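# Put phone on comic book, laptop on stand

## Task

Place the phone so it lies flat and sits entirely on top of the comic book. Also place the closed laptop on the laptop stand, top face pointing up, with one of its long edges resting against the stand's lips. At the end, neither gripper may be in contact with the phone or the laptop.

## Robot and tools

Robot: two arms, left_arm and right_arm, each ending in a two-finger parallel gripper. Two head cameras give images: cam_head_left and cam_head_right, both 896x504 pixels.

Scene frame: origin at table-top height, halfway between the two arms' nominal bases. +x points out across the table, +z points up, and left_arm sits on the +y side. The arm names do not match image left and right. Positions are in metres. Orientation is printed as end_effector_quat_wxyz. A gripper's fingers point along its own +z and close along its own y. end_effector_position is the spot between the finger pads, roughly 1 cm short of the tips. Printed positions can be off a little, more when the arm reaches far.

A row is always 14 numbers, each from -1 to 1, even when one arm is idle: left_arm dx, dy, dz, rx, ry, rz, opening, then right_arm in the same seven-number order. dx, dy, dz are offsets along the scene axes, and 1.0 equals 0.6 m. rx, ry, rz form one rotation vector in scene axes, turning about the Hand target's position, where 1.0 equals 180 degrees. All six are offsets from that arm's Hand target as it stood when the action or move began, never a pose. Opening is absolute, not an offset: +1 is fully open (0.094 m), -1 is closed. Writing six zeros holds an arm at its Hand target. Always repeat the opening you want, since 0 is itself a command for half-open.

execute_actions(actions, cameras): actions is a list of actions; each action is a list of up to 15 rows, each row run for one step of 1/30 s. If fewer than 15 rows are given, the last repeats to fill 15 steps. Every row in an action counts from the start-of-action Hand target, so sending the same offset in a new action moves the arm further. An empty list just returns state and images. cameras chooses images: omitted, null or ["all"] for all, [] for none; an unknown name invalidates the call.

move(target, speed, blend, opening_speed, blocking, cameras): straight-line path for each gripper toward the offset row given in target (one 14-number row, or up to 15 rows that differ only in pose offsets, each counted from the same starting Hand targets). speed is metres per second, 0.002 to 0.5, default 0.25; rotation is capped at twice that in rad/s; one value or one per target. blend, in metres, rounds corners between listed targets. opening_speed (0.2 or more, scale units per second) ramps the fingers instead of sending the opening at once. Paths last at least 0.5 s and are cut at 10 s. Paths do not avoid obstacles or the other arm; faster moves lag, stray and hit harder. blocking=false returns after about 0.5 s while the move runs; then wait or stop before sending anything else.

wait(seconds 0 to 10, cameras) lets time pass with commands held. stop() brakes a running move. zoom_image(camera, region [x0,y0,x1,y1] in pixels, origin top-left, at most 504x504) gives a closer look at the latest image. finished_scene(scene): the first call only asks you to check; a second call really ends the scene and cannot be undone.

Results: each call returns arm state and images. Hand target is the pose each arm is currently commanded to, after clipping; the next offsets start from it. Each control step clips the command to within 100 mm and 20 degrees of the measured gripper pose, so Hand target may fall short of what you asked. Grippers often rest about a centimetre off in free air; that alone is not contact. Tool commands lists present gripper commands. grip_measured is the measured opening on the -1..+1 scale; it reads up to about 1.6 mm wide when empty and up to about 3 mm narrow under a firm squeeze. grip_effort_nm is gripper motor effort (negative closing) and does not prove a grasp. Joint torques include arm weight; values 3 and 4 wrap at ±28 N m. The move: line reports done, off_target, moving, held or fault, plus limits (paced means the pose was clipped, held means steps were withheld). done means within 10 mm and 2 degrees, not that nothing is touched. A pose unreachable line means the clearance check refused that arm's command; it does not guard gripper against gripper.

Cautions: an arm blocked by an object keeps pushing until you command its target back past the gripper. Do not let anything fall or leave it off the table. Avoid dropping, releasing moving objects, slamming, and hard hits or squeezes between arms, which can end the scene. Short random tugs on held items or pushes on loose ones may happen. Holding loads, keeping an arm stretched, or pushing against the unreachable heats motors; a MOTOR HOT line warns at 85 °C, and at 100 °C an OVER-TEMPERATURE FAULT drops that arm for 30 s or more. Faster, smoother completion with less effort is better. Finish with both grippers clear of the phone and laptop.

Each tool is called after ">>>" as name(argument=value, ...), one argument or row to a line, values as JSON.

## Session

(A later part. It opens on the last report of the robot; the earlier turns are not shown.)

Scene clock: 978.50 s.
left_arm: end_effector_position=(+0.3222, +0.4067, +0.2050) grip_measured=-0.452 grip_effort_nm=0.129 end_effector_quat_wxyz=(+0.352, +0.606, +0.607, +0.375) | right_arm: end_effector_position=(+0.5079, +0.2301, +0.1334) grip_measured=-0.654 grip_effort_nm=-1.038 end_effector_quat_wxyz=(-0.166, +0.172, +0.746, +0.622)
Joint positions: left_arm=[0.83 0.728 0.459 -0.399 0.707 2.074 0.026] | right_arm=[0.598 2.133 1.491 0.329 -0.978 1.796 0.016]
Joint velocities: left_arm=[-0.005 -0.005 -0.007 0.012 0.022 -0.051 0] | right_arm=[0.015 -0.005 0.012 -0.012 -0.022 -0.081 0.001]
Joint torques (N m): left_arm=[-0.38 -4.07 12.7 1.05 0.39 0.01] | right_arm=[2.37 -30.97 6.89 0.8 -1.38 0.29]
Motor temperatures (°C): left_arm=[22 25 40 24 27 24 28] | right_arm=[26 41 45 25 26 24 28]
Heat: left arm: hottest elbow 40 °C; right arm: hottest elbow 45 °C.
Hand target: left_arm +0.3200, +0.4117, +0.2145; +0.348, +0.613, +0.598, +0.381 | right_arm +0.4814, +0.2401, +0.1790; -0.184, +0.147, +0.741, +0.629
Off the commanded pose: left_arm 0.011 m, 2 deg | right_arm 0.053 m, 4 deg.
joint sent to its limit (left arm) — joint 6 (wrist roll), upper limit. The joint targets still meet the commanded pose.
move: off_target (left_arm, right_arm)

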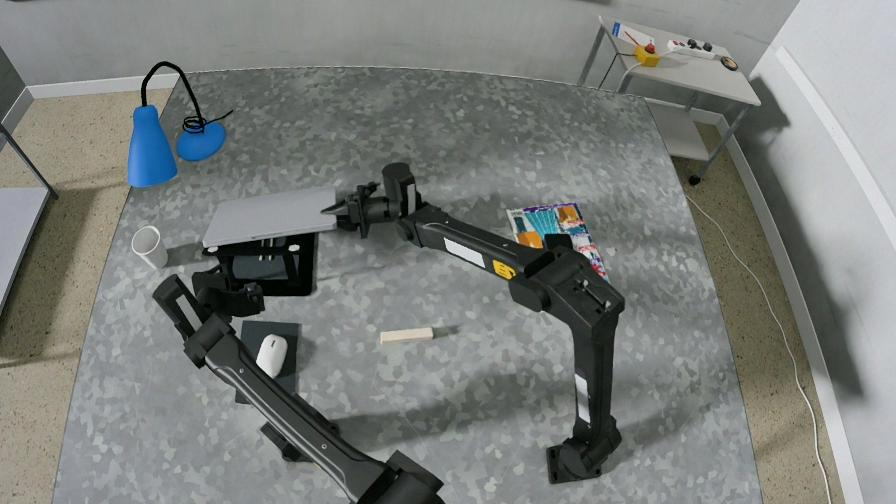

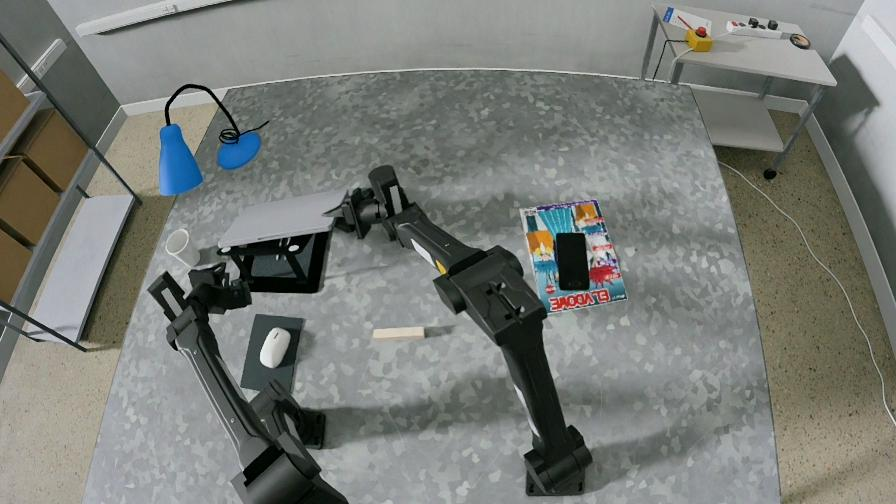

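>>> move(
  target=[0,0,0,0,0,0,-0.45,-0.08,0,0.0,0,0,-0.04,-0.85],
  speed=0.06,
)

>>> zoom_image(
  camera="cam_head_left",
  region=[200, 170, 440, 270],
)

>>> zoom_image(
  camera="cam_head_right",
  region=[200, 170, 440, 270],
)

Scene clock: 983.47 s.
left_arm: end_effector_position=(+0.3222, +0.4067, +0.2050) grip_measured=-0.452 grip_effort_nm=0.129 end_effector_quat_wxyz=(+0.352, +0.606, +0.607, +0.375) | right_arm: end_effector_position=(+0.4677, +0.2260, +0.1369) grip_measured=-0.654 grip_effort_nm=-1.038 end_effector_quat_wxyz=(-0.119, +0.227, +0.738, +0.624)
Joint positions: left_arm=[0.83 0.728 0.459 -0.399 0.707 2.074 0.026] | right_arm=[0.654 2.017 1.294 0.448 -0.782 1.861 0.016]
Joint velocities: left_arm=[-0.015 0.005 -0.007 -0.017 -0.007 -0.066 0] | right_arm=[-0.015 -0.005 -0.002 0.007 0.007 -0.007 0]
Joint torques (N m): left_arm=[0.09 -4.07 12.53 0.98 0.38 0.03] | right_arm=[3.25 -28.57 6.26 1.76 -1.58 0.36]
Motor temperatures (°C): left_arm=[22 25 40 24 27 24 28] | right_arm=[26 43 45 25 27 24 28]
Heat: left arm: hottest elbow 40 °C; right arm: hottest elbow 45 °C.
Hand target: left_arm +0.3200, +0.4117, +0.2145; +0.348, +0.613, +0.598, +0.381 | right_arm +0.4333, +0.2410, +0.1799; -0.143, +0.193, +0.731, +0.638
Off the commanded pose: left_arm 0.011 m, 2 deg | right_arm 0.056 m, 5 deg.
joint sent to its limit (left arm) — joint 6 (wrist roll), upper limit. The joint targets still meet the commanded pose.
move: off_target (left_arm, right_arm)

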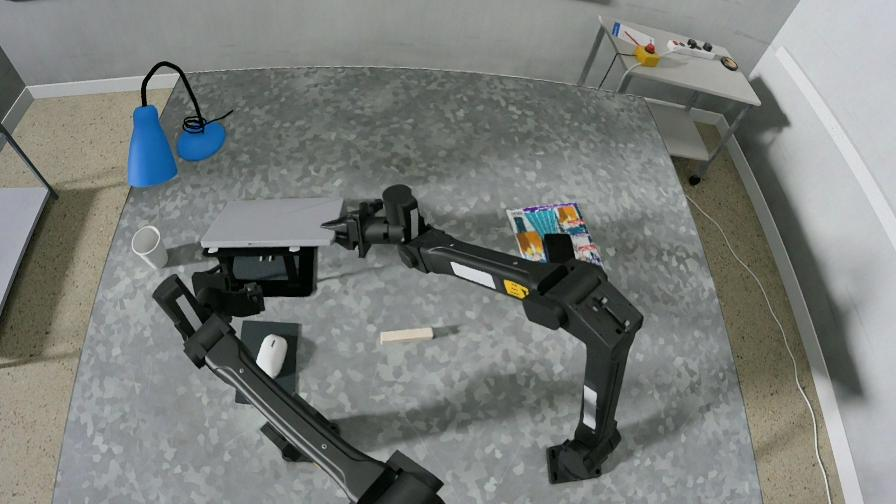

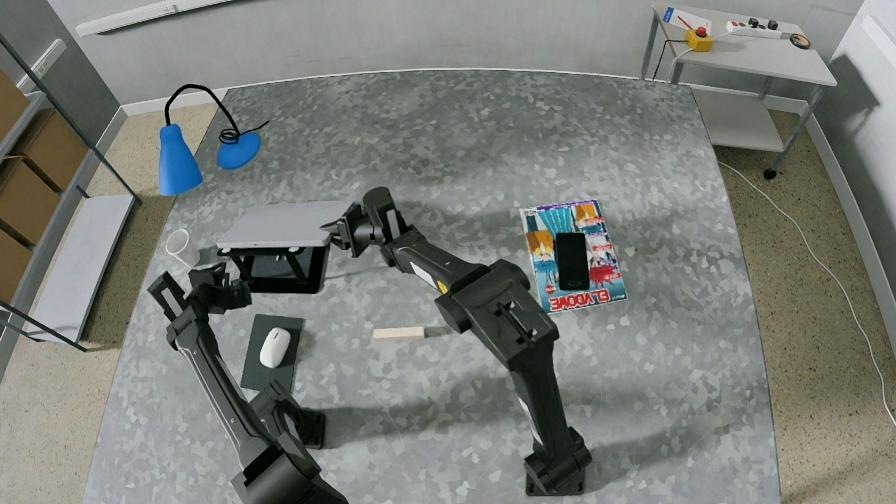

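Scaled by 2.100.

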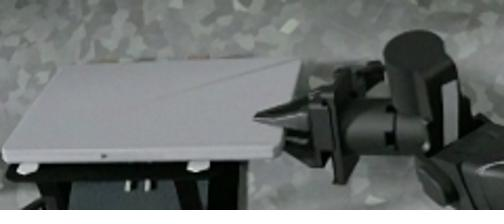

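Scaled by 2.100.

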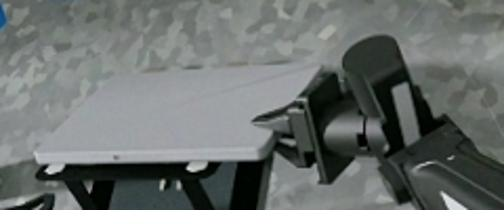

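>>> zoom_image(
  camera="cam_head_left",
  region=[195, 180, 345, 260],
)

>>> zoom_image(
  camera="cam_head_right",
  region=[210, 180, 360, 260],
)

Scaled by 3.360.

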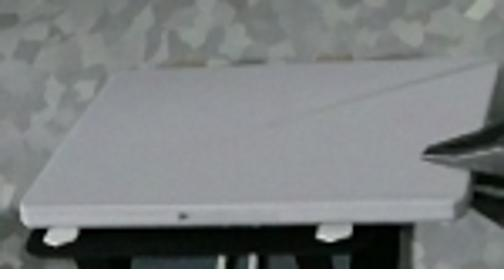

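Scaled by 3.360.

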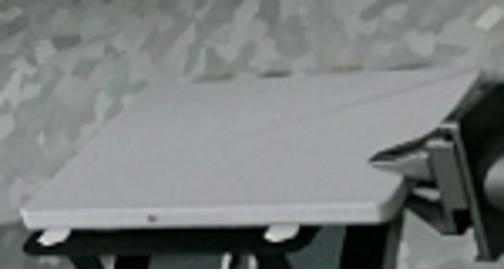

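>>> move(
  target=[0,0,0,0,0,0,-0.45,0.0,0.06,0.0,0,0,0,-0.85],
  speed=0.06,
)

>>> zoom_image(
  camera="cam_head_left",
  region=[195, 180, 345, 260],
)

>>> zoom_image(
  camera="cam_head_right",
  region=[210, 180, 360, 260],
)

Scene clock: 992.03 s.
left_arm: end_effector_position=(+0.3222, +0.4067, +0.2050) grip_measured=-0.452 grip_effort_nm=0.129 end_effector_quat_wxyz=(+0.352, +0.606, +0.607, +0.375) | right_arm: end_effector_position=(+0.4639, +0.2342, +0.1357) grip_measured=-0.654 grip_effort_nm=-1.033 end_effector_quat_wxyz=(-0.113, +0.235, +0.738, +0.622)
Joint positions: left_arm=[0.83 0.728 0.459 -0.399 0.707 2.074 0.026] | right_arm=[0.673 2.017 1.294 0.448 -0.744 1.87 0.016]
Joint velocities: left_arm=[-0.005 0.005 -0.002 0.002 -0.022 -0.037 0] | right_arm=[-0.015 -0.005 0.007 -0.012 -0.11 -0.051 -0.001]
Joint torques (N m): left_arm=[-0.32 -4.31 12.51 1.06 0.37 0.03] | right_arm=[5.07 -25.29 10.92 1.2 -1.41 0.4]
Motor temperatures (°C): left_arm=[22 25 40 24 27 24 28] | right_arm=[26 44 44 25 29 24 28]
Heat: left arm: hottest elbow 40 °C; right arm: hottest shoulder 44 °C.
Hand target: left_arm +0.3200, +0.4117, +0.2145; +0.348, +0.613, +0.598, +0.381 | right_arm +0.4337, +0.2772, +0.1797; -0.144, +0.193, +0.731, +0.638
Off the commanded pose: left_arm 0.011 m, 2 deg | right_arm 0.069 m, 6 deg.
joint sent to its limit (left arm) — joint 6 (wrist roll), upper limit. The joint targets still meet the commanded pose.
move: off_target (left_arm, right_arm)

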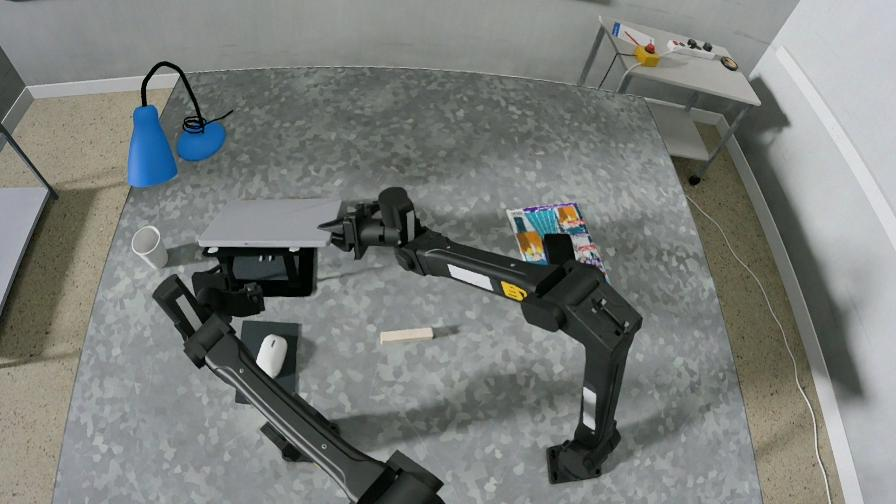

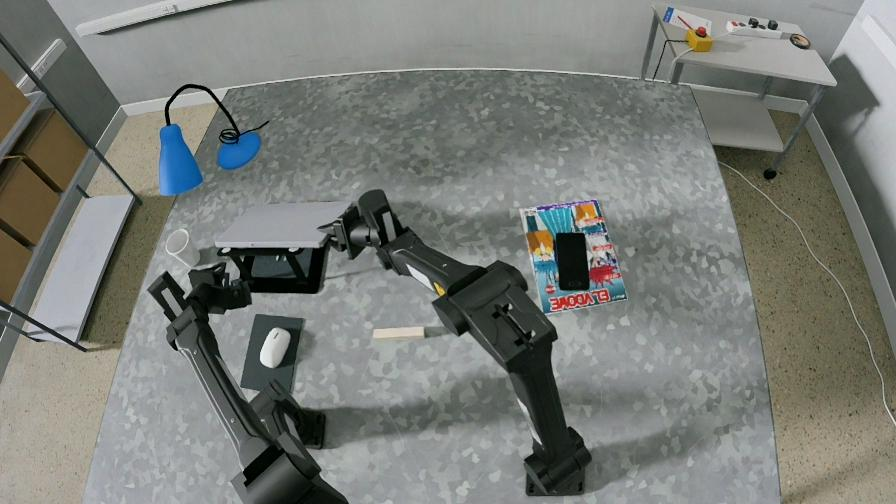

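Scaled by 3.360.

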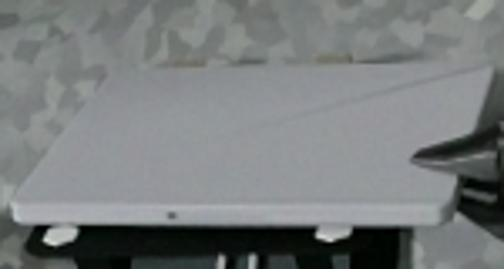

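Scaled by 3.360.

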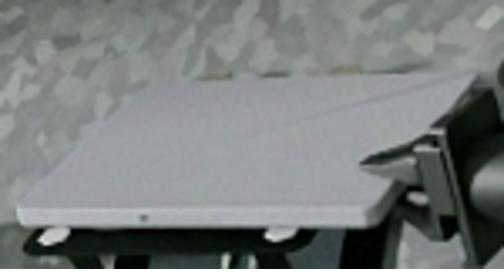

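>>> move(
  target=[0,0,0,0,0,0,-0.45,0.0,0.05,0.0,0,0,0,-0.85],
  speed=0.05,
)

>>> zoom_image(
  camera="cam_head_left",
  region=[195, 180, 345, 260],
)

Scene clock: 994.93 s.
left_arm: end_effector_position=(+0.3222, +0.4067, +0.2050) grip_measured=-0.452 grip_effort_nm=0.129 end_effector_quat_wxyz=(+0.352, +0.606, +0.607, +0.375) | right_arm: end_effector_position=(+0.4597, +0.2538, +0.1437) grip_measured=-0.655 grip_effort_nm=-1.043 end_effector_quat_wxyz=(-0.110, +0.240, +0.737, +0.622)
Joint positions: left_arm=[0.83 0.728 0.459 -0.399 0.707 2.074 0.026] | right_arm=[0.705 2.019 1.325 0.427 -0.702 1.886 0.016]
Joint velocities: left_arm=[-0.005 -0.005 0.007 0.002 0.022 -0.037 0] | right_arm=[-0.005 -0.005 0.002 -0.007 -0.037 0.007 0]
Joint torques (N m): left_arm=[-0.38 -4.07 12.56 1.16 0.4 0.01] | right_arm=[5.25 -22.77 13.49 1.42 -1.65 0.36]
Motor temperatures (°C): left_arm=[22 25 41 24 27 24 28] | right_arm=[26 44 45 25 29 24 28]
Heat: left arm: hottest elbow 41 °C; right arm: hottest elbow 45 °C.
Hand target: left_arm +0.3200, +0.4117, +0.2145; +0.348, +0.613, +0.598, +0.381 | right_arm +0.4342, +0.3072, +0.1794; -0.144, +0.193, +0.731, +0.638
Off the commanded pose: left_arm 0.011 m, 2 deg | right_arm 0.069 m, 7 deg.
joint sent to its limit (left arm) — joint 6 (wrist roll), upper limit. The joint targets still meet the commanded pose.
move: off_target (left_arm, right_arm)

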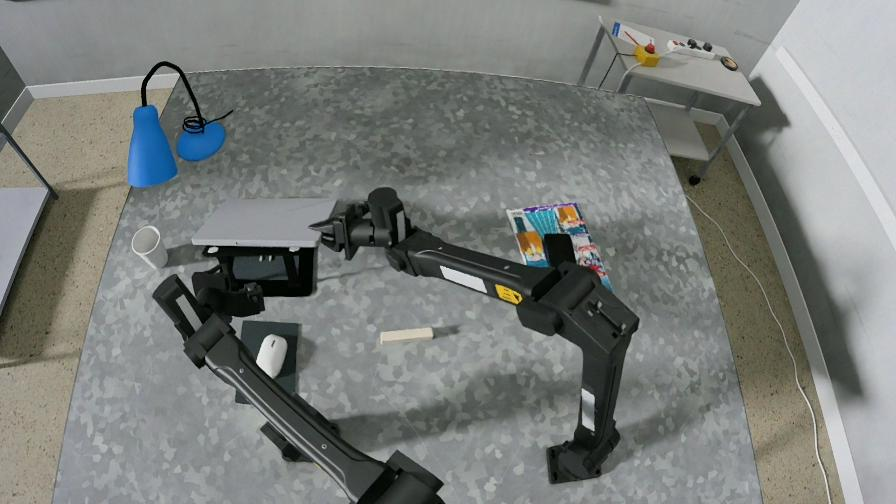

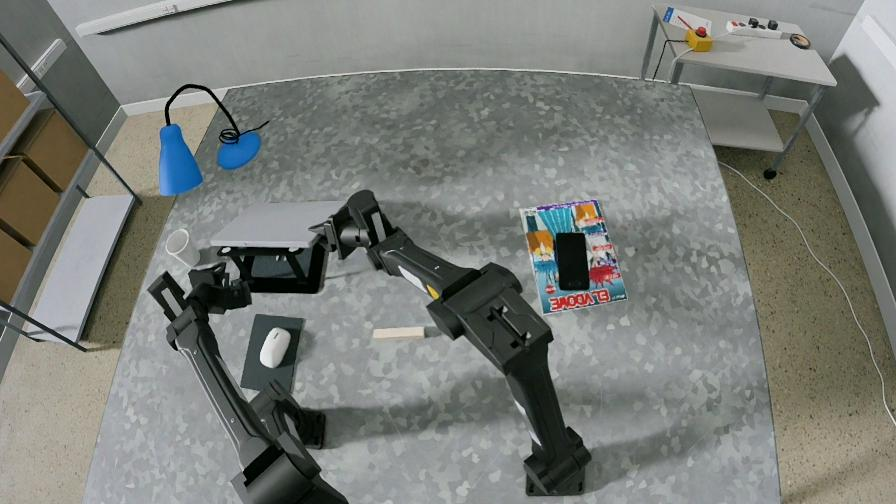

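Scaled by 3.360.

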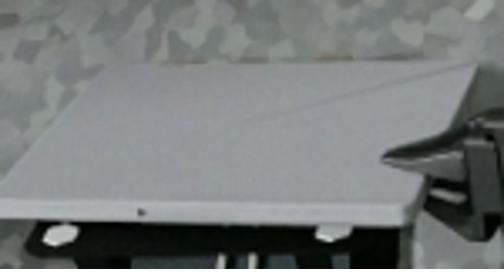

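>>> move(
  target=[0,0,0,0,0,0,-0.45,0.01,-0.07,-0.08,0.035,0,0,-0.85],
  speed=0.05,
)

>>> zoom_image(
  camera="cam_head_left",
  region=[185, 180, 345, 265],
)

>>> zoom_image(
  camera="cam_head_right",
  region=[205, 180, 365, 265],
)

Scene clock: 1000.60 s.
left_arm: end_effector_position=(+0.3222, +0.4067, +0.2050) grip_measured=-0.452 grip_effort_nm=0.134 end_effector_quat_wxyz=(+0.352, +0.606, +0.607, +0.375) | right_arm: end_effector_position=(+0.4560, +0.2577, +0.1350) grip_measured=-0.665 grip_effort_nm=-1.043 end_effector_quat_wxyz=(-0.138, +0.207, +0.696, +0.674)
Joint positions: left_arm=[0.83 0.728 0.459 -0.399 0.707 2.074 0.026] | right_arm=[0.699 2.106 1.315 0.715 -0.778 2.01 0.016]
Joint velocities: left_arm=[-0.015 -0.005 -0.007 0.002 0.037 -0.051 0] | right_arm=[-0.005 -0.015 0.012 -0.002 0.007 0.066 0]
Joint torques (N m): left_arm=[0.03 -4.07 12.66 0.94 0.48 0.04] | right_arm=[1.67 -23 6.17 2.73 -1.17 0.11]
Motor temperatures (°C): left_arm=[22 25 41 24 27 24 28] | right_arm=[26 44 46 25 30 24 29]
Heat: left arm: hottest elbow 41 °C; right arm: hottest elbow 46 °C.
Hand target: left_arm +0.3200, +0.4117, +0.2145; +0.348, +0.613, +0.598, +0.381 | right_arm +0.4385, +0.2643, +0.1312; -0.153, +0.185, +0.696, +0.677
Off the commanded pose: left_arm 0.011 m, 2 deg | right_arm 0.018 m, 3 deg.
joint sent to its limit (left arm) — joint 6 (wrist roll), upper limit. The joint targets still meet the commanded pose.
move: off_target (left_arm, right_arm)

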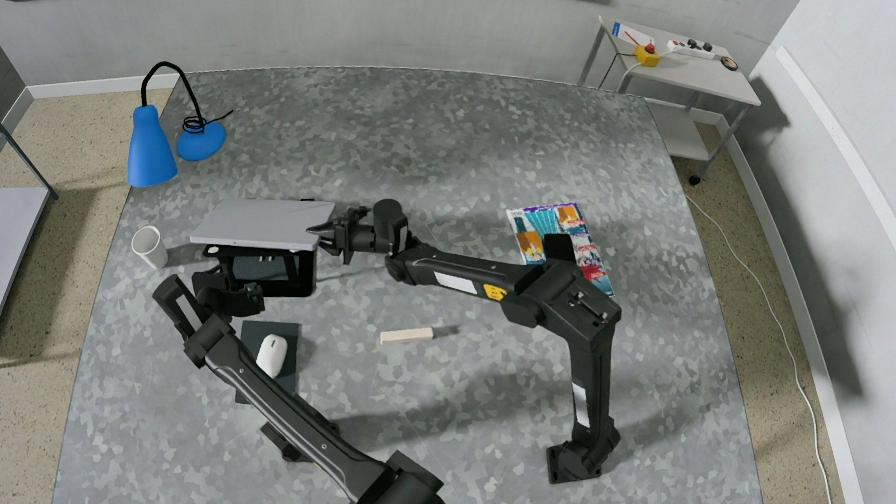

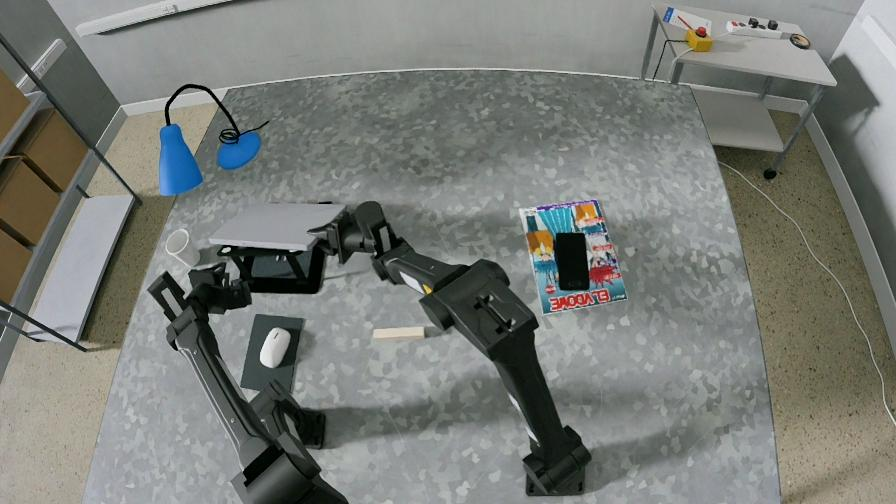

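Scaled by 3.150.

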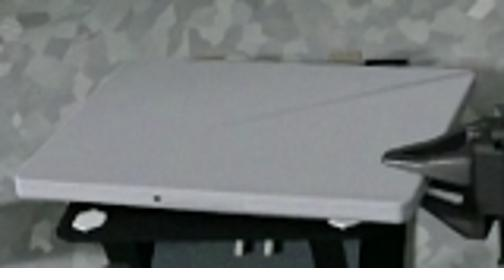

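Scaled by 3.150.

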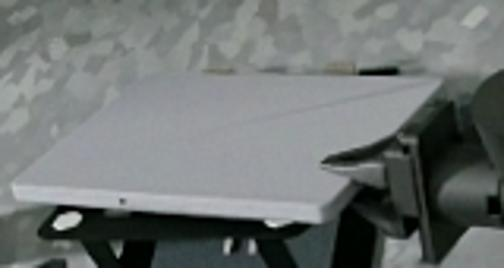

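>>> move(
  target=[0,0,0,0,0,0,-0.45,0.0,0.0,-0.025,0,0,0.03,-0.85],
  speed=0.05,
)

>>> zoom_image(
  camera="cam_head_left",
  region=[185, 180, 345, 265],
)

>>> zoom_image(
  camera="cam_head_right",
  region=[205, 180, 365, 265],
)

Scene clock: 1008.67 s.
left_arm: end_effector_position=(+0.3222, +0.4067, +0.2050) grip_measured=-0.452 grip_effort_nm=0.129 end_effector_quat_wxyz=(+0.352, +0.606, +0.607, +0.375) | right_arm: end_effector_position=(+0.4509, +0.2510, +0.1289) grip_measured=-0.665 grip_effort_nm=-1.033 end_effector_quat_wxyz=(-0.163, +0.176, +0.699, +0.674)
Joint positions: left_arm=[0.83 0.728 0.459 -0.399 0.707 2.074 0.026] | right_arm=[0.681 2.127 1.319 0.747 -0.875 2.009 0.016]
Joint velocities: left_arm=[0.005 0.005 -0.027 -0.007 -0.007 0.051 -0.001] | right_arm=[-0.024 -0.015 -0.002 -0.002 -0.125 -0.022 0.001]
Joint torques (N m): left_arm=[-0.03 -4.89 12.79 1.22 0.4 0] | right_arm=[1.2 -20.95 8.61 1.81 -1.6 0.06]
Motor temperatures (°C): left_arm=[22 25 41 24 27 24 28] | right_arm=[26 44 45 25 29 24 29]
Heat: left arm: hottest elbow 41 °C; right arm: hottest elbow 45 °C.
Hand target: left_arm +0.3200, +0.4117, +0.2145; +0.348, +0.613, +0.598, +0.381 | right_arm +0.4383, +0.2640, +0.1163; -0.185, +0.152, +0.703, +0.670
Off the commanded pose: left_arm 0.011 m, 2 deg | right_arm 0.022 m, 4 deg.
joint sent to its limit (left arm) — joint 6 (wrist roll), upper limit. The joint targets still meet the commanded pose.
move: off_target (left_arm, right_arm)

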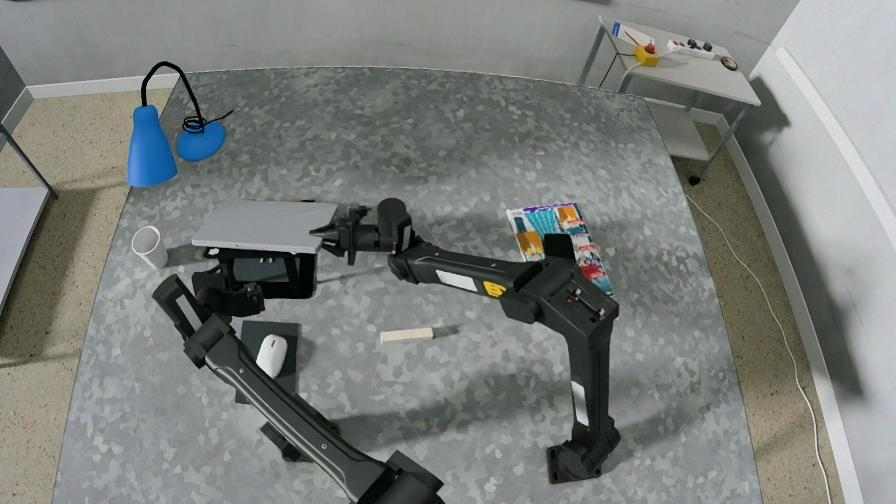

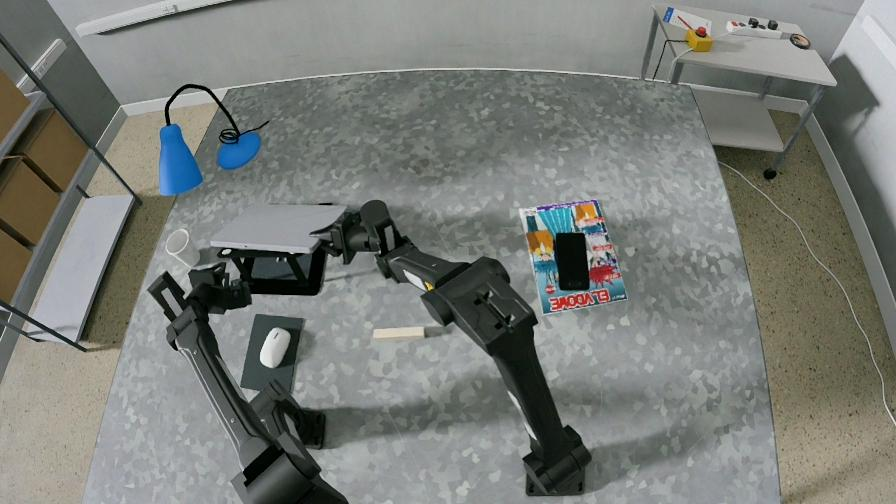

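Scaled by 3.150.

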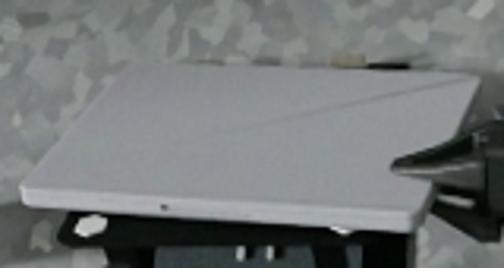

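Scaled by 3.150.

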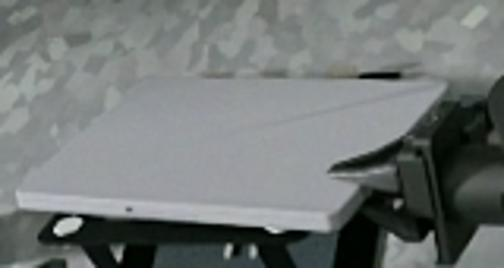

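>>> move(
  target=[0,0,0,0,0,0,-0.45,0.04,0.0,-0.02,0,0,0.025,-0.85],
  speed=0.05,
)

>>> zoom_image(
  camera="cam_head_left",
  region=[185, 180, 345, 265],
)

>>> zoom_image(
  camera="cam_head_right",
  region=[205, 180, 365, 265],
)

Scene clock: 1014.23 s.
left_arm: end_effector_position=(+0.3222, +0.4067, +0.2050) grip_measured=-0.452 grip_effort_nm=0.129 end_effector_quat_wxyz=(+0.352, +0.606, +0.607, +0.375) | right_arm: end_effector_position=(+0.4658, +0.2513, +0.1217) grip_measured=-0.665 grip_effort_nm=-1.038 end_effector_quat_wxyz=(-0.194, +0.137, +0.701, +0.672)
Joint positions: left_arm=[0.83 0.728 0.459 -0.399 0.707 2.074 0.026] | right_arm=[0.651 2.194 1.41 0.744 -1.002 2.011 0.016]
Joint velocities: left_arm=[-0.005 -0.015 -0.007 -0.022 0.022 -0.051 0] | right_arm=[0.015 -0.005 0.002 0.007 0.007 0.066 0]
Joint torques (N m): left_arm=[-0.97 -4.37 12.49 1.1 0.37 0.04] | right_arm=[1.44 -21.13 9.78 0.76 -1.17 -0.03]
Motor temperatures (°C): left_arm=[22 25 41 24 27 24 28] | right_arm=[26 45 45 25 30 24 29]
Heat: left arm: hottest elbow 41 °C; right arm: hottest shoulder 45 °C.
Hand target: left_arm +0.3200, +0.4117, +0.2145; +0.348, +0.613, +0.598, +0.381 | right_arm +0.4619, +0.2634, +0.1036; -0.211, +0.124, +0.708, +0.662
Off the commanded pose: left_arm 0.011 m, 2 deg | right_arm 0.022 m, 3 deg.
joint sent to its limit (left arm) — joint 6 (wrist roll), upper limit. The joint targets still meet the commanded pose.
move: off_target (left_arm, right_arm)

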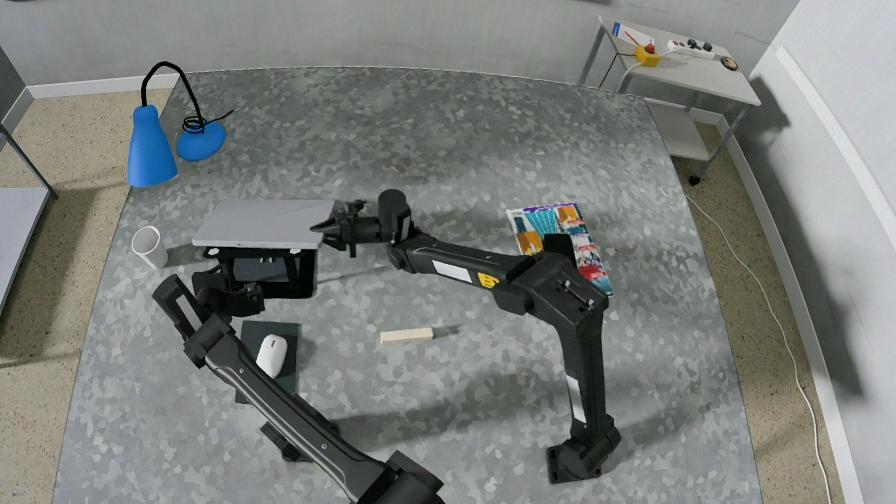

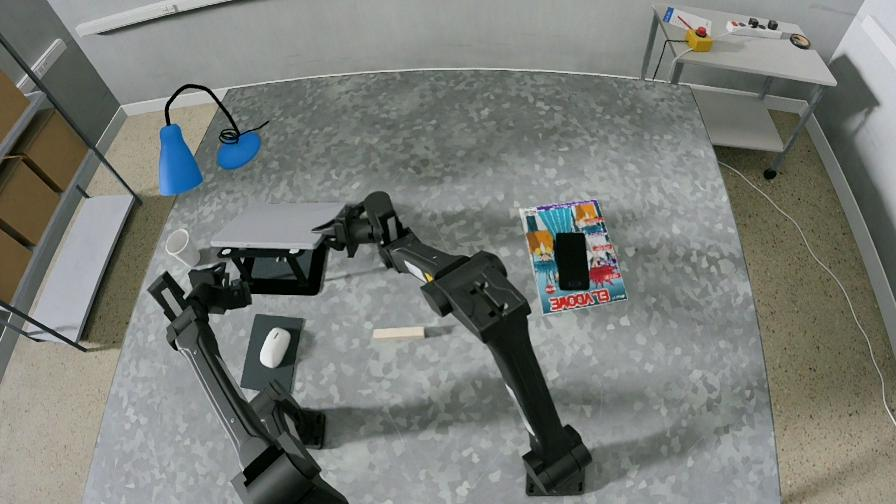

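Scaled by 3.150.

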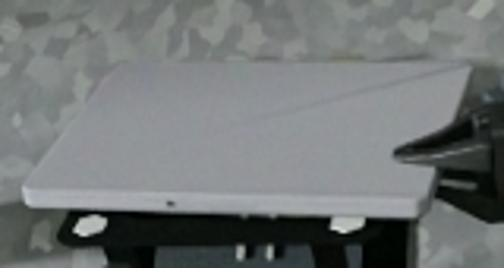

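Scaled by 3.150.

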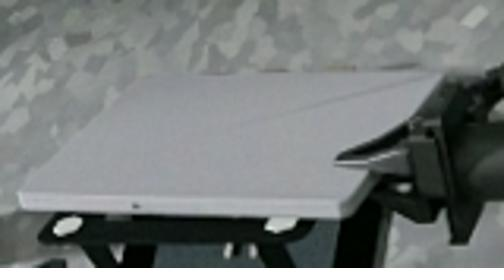

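>>> move(
  target=[0,0,0,0,0,0,-0.45,0.025,0.0,-0.015,0,0,0.02,-0.85],
  speed=0.05,
)

>>> zoom_image(
  camera="cam_head_left",
  region=[185, 180, 345, 265],
)

>>> zoom_image(
  camera="cam_head_right",
  region=[205, 180, 365, 265],
)

Scene clock: 1018.60 s.
left_arm: end_effector_position=(+0.3222, +0.4067, +0.2050) grip_measured=-0.452 grip_effort_nm=0.129 end_effector_quat_wxyz=(+0.352, +0.606, +0.607, +0.375) | right_arm: end_effector_position=(+0.4811, +0.2534, +0.1134) grip_measured=-0.664 grip_effort_nm=-1.038 end_effector_quat_wxyz=(-0.215, +0.116, +0.704, +0.666)
Joint positions: left_arm=[0.83 0.728 0.459 -0.399 0.707 2.074 0.026] | right_arm=[0.631 2.252 1.496 0.715 -1.082 2.01 0.016]
Joint velocities: left_arm=[-0.005 0.005 -0.002 0.007 -0.095 -0.022 0] | right_arm=[-0.005 -0.015 -0.002 -0.012 -0.095 -0.037 0]
Joint torques (N m): left_arm=[-0.97 -4.07 12.67 1.26 0.38 0.11] | right_arm=[1.26 -22.12 9.76 0.61 -1.33 -0.04]
Motor temperatures (°C): left_arm=[22 25 41 24 27 24 28] | right_arm=[26 44 45 25 30 24 29]
Heat: left arm: hottest elbow 41 °C; right arm: hottest elbow 45 °C.
Hand target: left_arm +0.3200, +0.4117, +0.2145; +0.348, +0.613, +0.598, +0.381 | right_arm +0.4767, +0.2630, +0.0941; -0.232, +0.102, +0.711, +0.655
Off the commanded pose: left_arm 0.011 m, 2 deg | right_arm 0.022 m, 3 deg.
joint sent to its limit (left arm) — joint 6 (wrist roll), upper limit. The joint targets still meet the commanded pose.
move: off_target (left_arm, right_arm)

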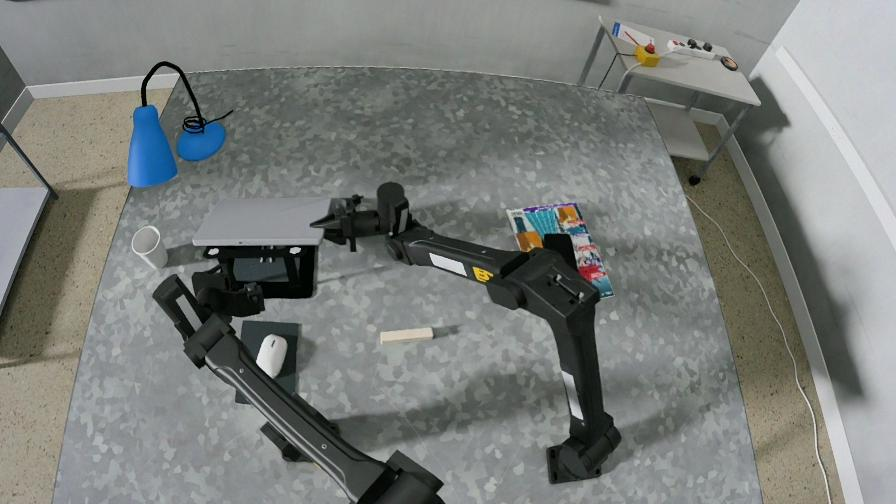

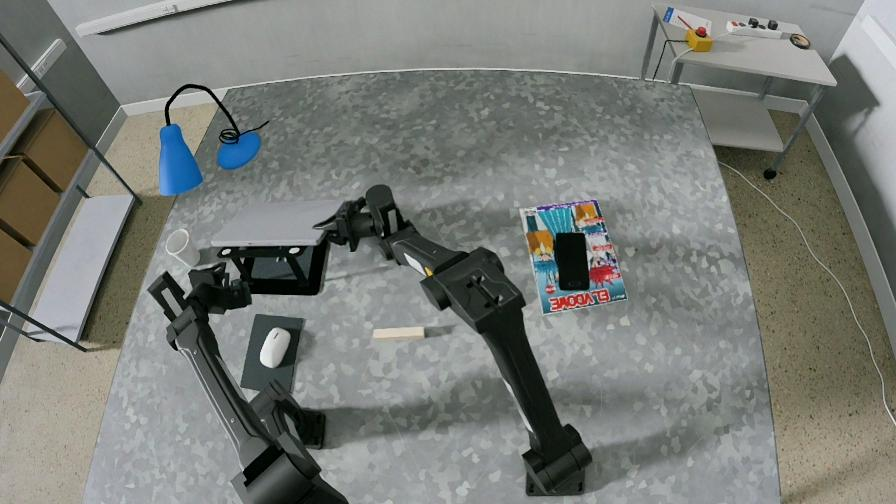

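Scaled by 3.150.

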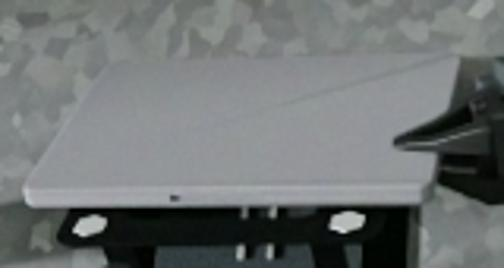

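Scaled by 3.150.

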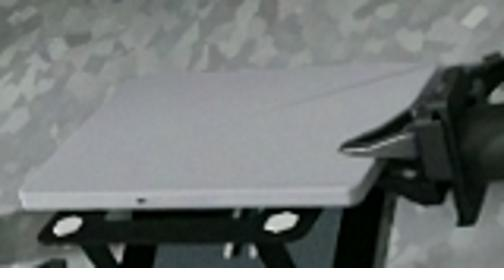

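>>> move(
  target=[0,0,0,0,0,0,-0.45,0.025,0.0,-0.015,0,0,0.0,-0.85],
  speed=0.05,
)

>>> zoom_image(
  camera="cam_head_left",
  region=[185, 180, 345, 265],
)

>>> zoom_image(
  camera="cam_head_right",
  region=[205, 180, 365, 265],
)

Scene clock: 1036.67 s.
left_arm: end_effector_position=(+0.3222, +0.4067, +0.2050) grip_measured=-0.452 grip_effort_nm=0.125 end_effector_quat_wxyz=(+0.352, +0.606, +0.607, +0.375) | right_arm: end_effector_position=(+0.4881, +0.2537, +0.1099) grip_measured=-0.662 grip_effort_nm=-1.038 end_effector_quat_wxyz=(-0.221, +0.107, +0.705, +0.665)
Joint positions: left_arm=[0.83 0.728 0.459 -0.399 0.707 2.074 0.026] | right_arm=[0.623 2.276 1.532 0.706 -1.112 2.009 0.016]
Joint velocities: left_arm=[-0.005 -0.005 0.002 0.017 -0.007 0.037 0] | right_arm=[0.005 -0.005 0.007 0.002 -0.022 0.007 -0.001]
Joint torques (N m): left_arm=[-0.38 -4.37 12.74 0.98 0.39 0.02] | right_arm=[0.73 -21.95 10.48 0.54 -0.77 -0.11]
Motor temperatures (°C): left_arm=[22 25 41 24 27 24 27] | right_arm=[26 44 46 25 30 24 29]
Heat: left arm: hottest elbow 41 °C; right arm: hottest elbow 46 °C.
Hand target: left_arm +0.3200, +0.4117, +0.2145; +0.348, +0.613, +0.598, +0.381 | right_arm +0.4917, +0.2626, +0.0849; -0.232, +0.102, +0.711, +0.656
Off the commanded pose: left_arm 0.011 m, 2 deg | right_arm 0.027 m, 2 deg.
joint sent to its limit (left arm) — joint 6 (wrist roll), upper limit. The joint targets still meet the commanded pose.
move: off_target (left_arm, right_arm)

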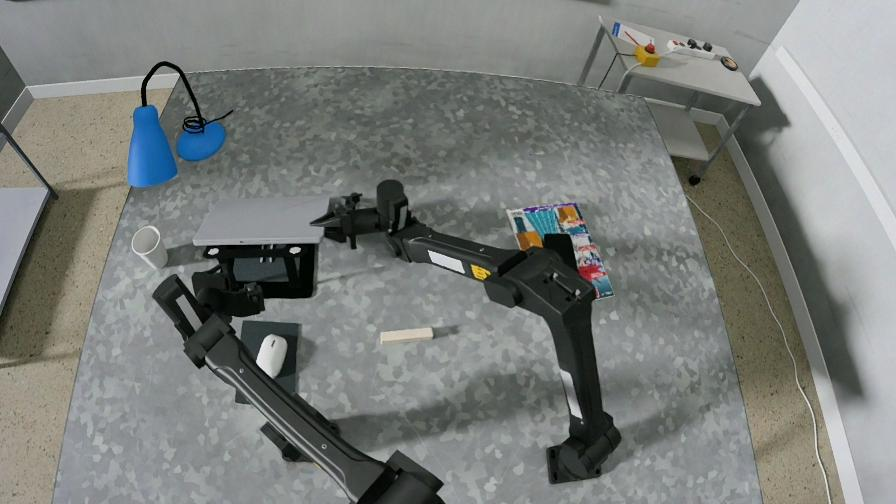

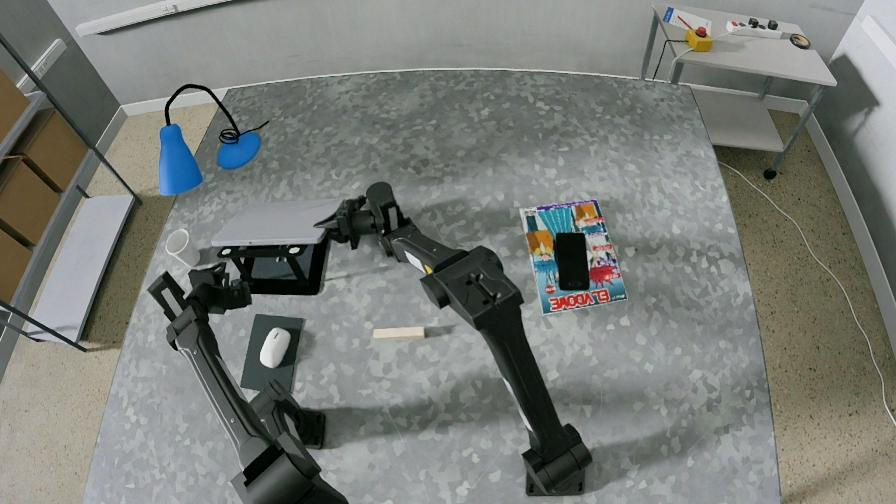

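Scaled by 3.150.

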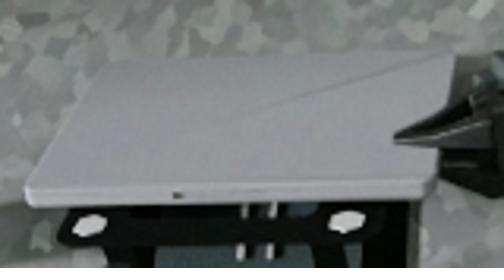

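Scaled by 3.150.

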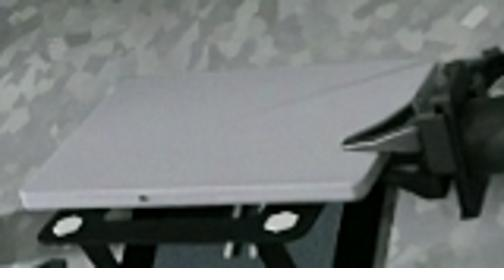

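>>> move(
  target=[0,0,0,0,0,0,-0.45,0.02,0.0,-0.011,0,0,-0.01,-0.85],
  speed=0.04,
)

>>> zoom_image(
  camera="cam_head_left",
  region=[185, 180, 345, 265],
)

Scene clock: 1050.07 s.
left_arm: end_effector_position=(+0.3222, +0.4067, +0.2050) grip_measured=-0.452 grip_effort_nm=0.129 end_effector_quat_wxyz=(+0.352, +0.606, +0.607, +0.375) | right_arm: end_effector_position=(+0.4919, +0.2545, +0.1088) grip_measured=-0.662 grip_effort_nm=-1.038 end_effector_quat_wxyz=(-0.219, +0.108, +0.704, +0.666)
Joint positions: left_arm=[0.83 0.728 0.459 -0.399 0.707 2.074 0.026] | right_arm=[0.621 2.285 1.544 0.706 -1.11 2.009 0.016]
Joint velocities: left_arm=[-0.005 -0.005 0.012 -0.017 0.081 -0.007 0] | right_arm=[0.005 -0.005 0.002 -0.007 0.022 0.007 -0.001]
Joint torques (N m): left_arm=[-0.21 -4.54 12.57 1.09 0.38 -0.01] | right_arm=[0.62 -20.72 10.84 0.58 -0.02 -0.1]
Motor temperatures (°C): left_arm=[22 25 41 24 27 24 27] | right_arm=[26 45 45 25 29 24 29]
Heat: left arm: hottest elbow 41 °C; right arm: hottest shoulder 45 °C.
Hand target: left_arm +0.3200, +0.4117, +0.2145; +0.348, +0.613, +0.598, +0.381 | right_arm +0.5035, +0.2625, +0.0783; -0.221, +0.113, +0.710, +0.659
Off the commanded pose: left_arm 0.011 m, 2 deg | right_arm 0.034 m, 1 deg.
joint sent to its limit (left arm) — joint 6 (wrist roll), upper limit. The joint targets still meet the commanded pose.
move: off_target (left_arm, right_arm)

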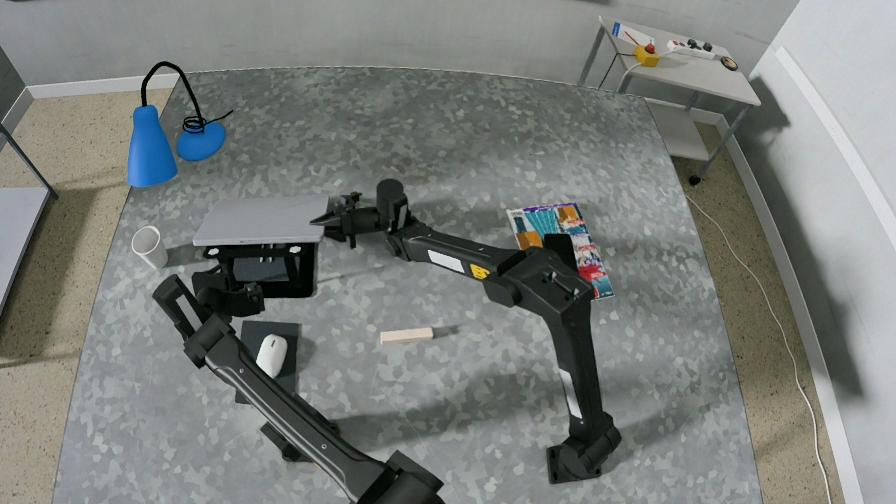

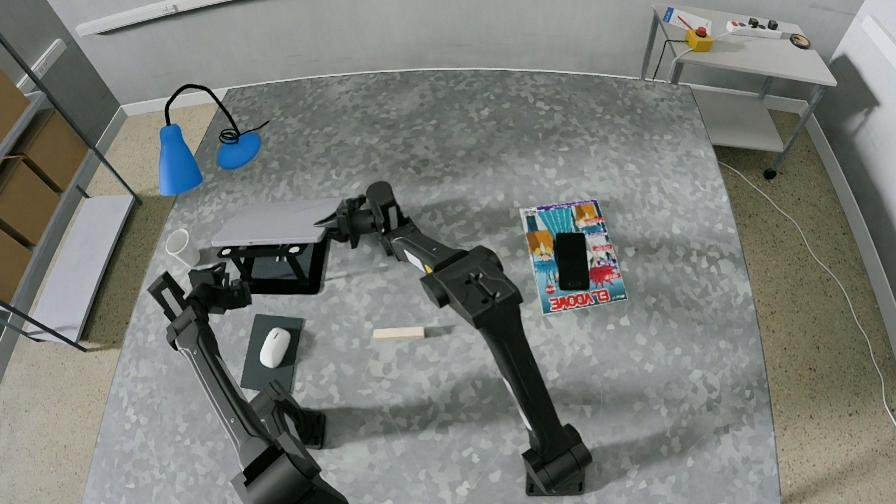

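Scaled by 3.150.

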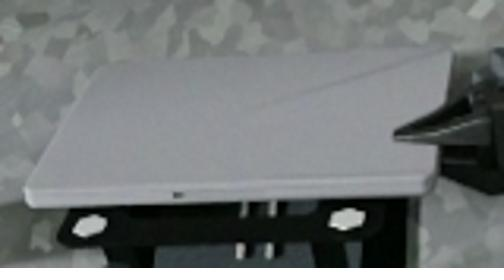

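>>> move(
  target=[0.128,0.038,-0.077,0,0,0,-1,0,0,0,0,0,0,-0.85],
  speed=0.08,
)

>>> zoom_image(
  camera="cam_head_left",
  region=[165, 180, 345, 275],
)

>>> zoom_image(
  camera="cam_head_right",
  region=[165, 180, 345, 275],
)

Scene clock: 1060.20 s.
left_arm: end_effector_position=(+0.3796, +0.4260, +0.1500) grip_measured=-0.987 grip_effort_nm=-0.691 end_effector_quat_wxyz=(+0.345, +0.612, +0.613, +0.362) | right_arm: end_effector_position=(+0.4919, +0.2545, +0.1086) grip_measured=-0.662 grip_effort_nm=-1.038 end_effector_quat_wxyz=(-0.219, +0.108, +0.704, +0.666)
Joint positions: left_arm=[0.71 1.045 0.459 -0.067 0.602 2.003 0.001] | right_arm=[0.621 2.285 1.544 0.706 -1.11 2.009 0.016]
Joint velocities: left_arm=[-0.005 0.005 -0.002 0.002 0.007 0.022 0] | right_arm=[0.005 -0.005 0.012 -0.002 0.007 0.037 0]
Joint torques (N m): left_arm=[-2.43 -5.95 13.75 2.63 0.02 -0.11] | right_arm=[0.44 -20.78 10.78 0.57 -0.02 -0.11]
Motor temperatures (°C): left_arm=[22 25 41 24 27 24 27] | right_arm=[26 44 45 25 28 24 29]
Heat: left arm: hottest elbow 41 °C; right arm: hottest elbow 45 °C.
Hand target: left_arm +0.3967, +0.4332, +0.1689; +0.348, +0.613, +0.598, +0.382 | right_arm +0.5034, +0.2625, +0.0782; -0.221, +0.113, +0.710, +0.659
Off the commanded pose: left_arm 0.027 m, 3 deg | right_arm 0.033 m, 1 deg.
move: off_target (left_arm, right_arm)

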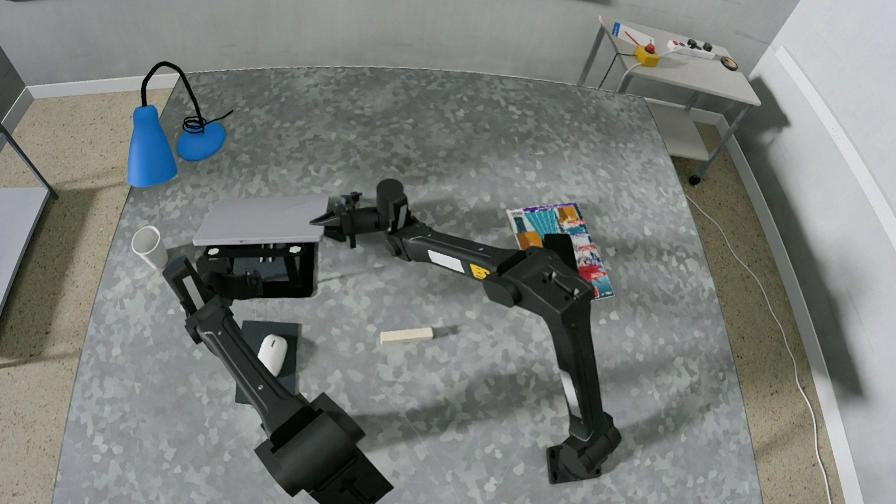

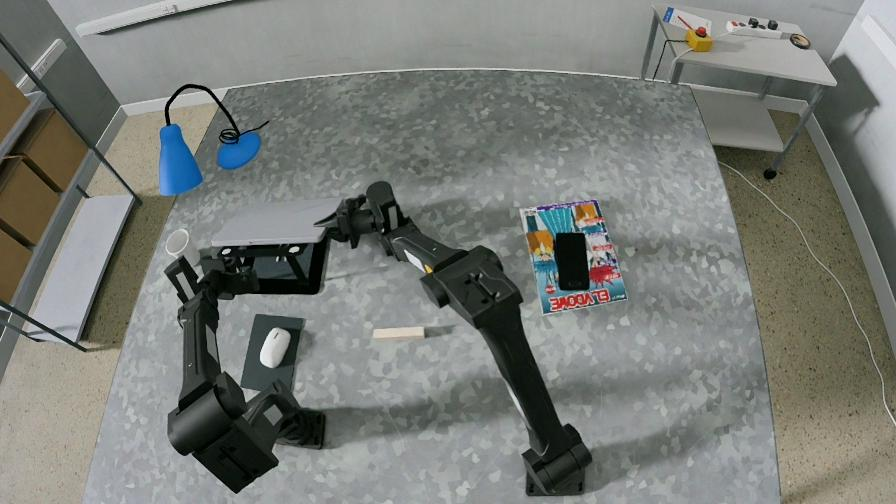

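Scaled by 2.800.

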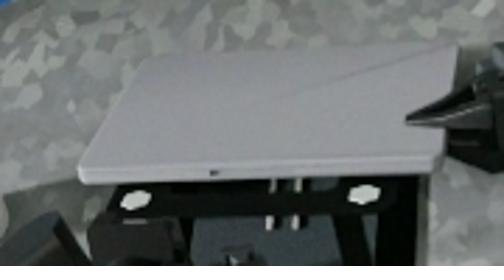

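Scaled by 2.800.

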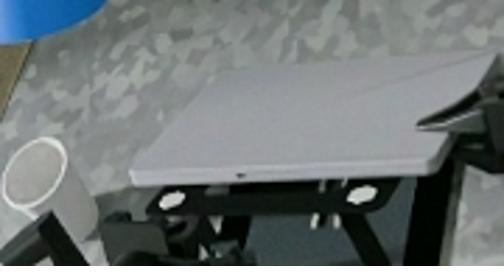

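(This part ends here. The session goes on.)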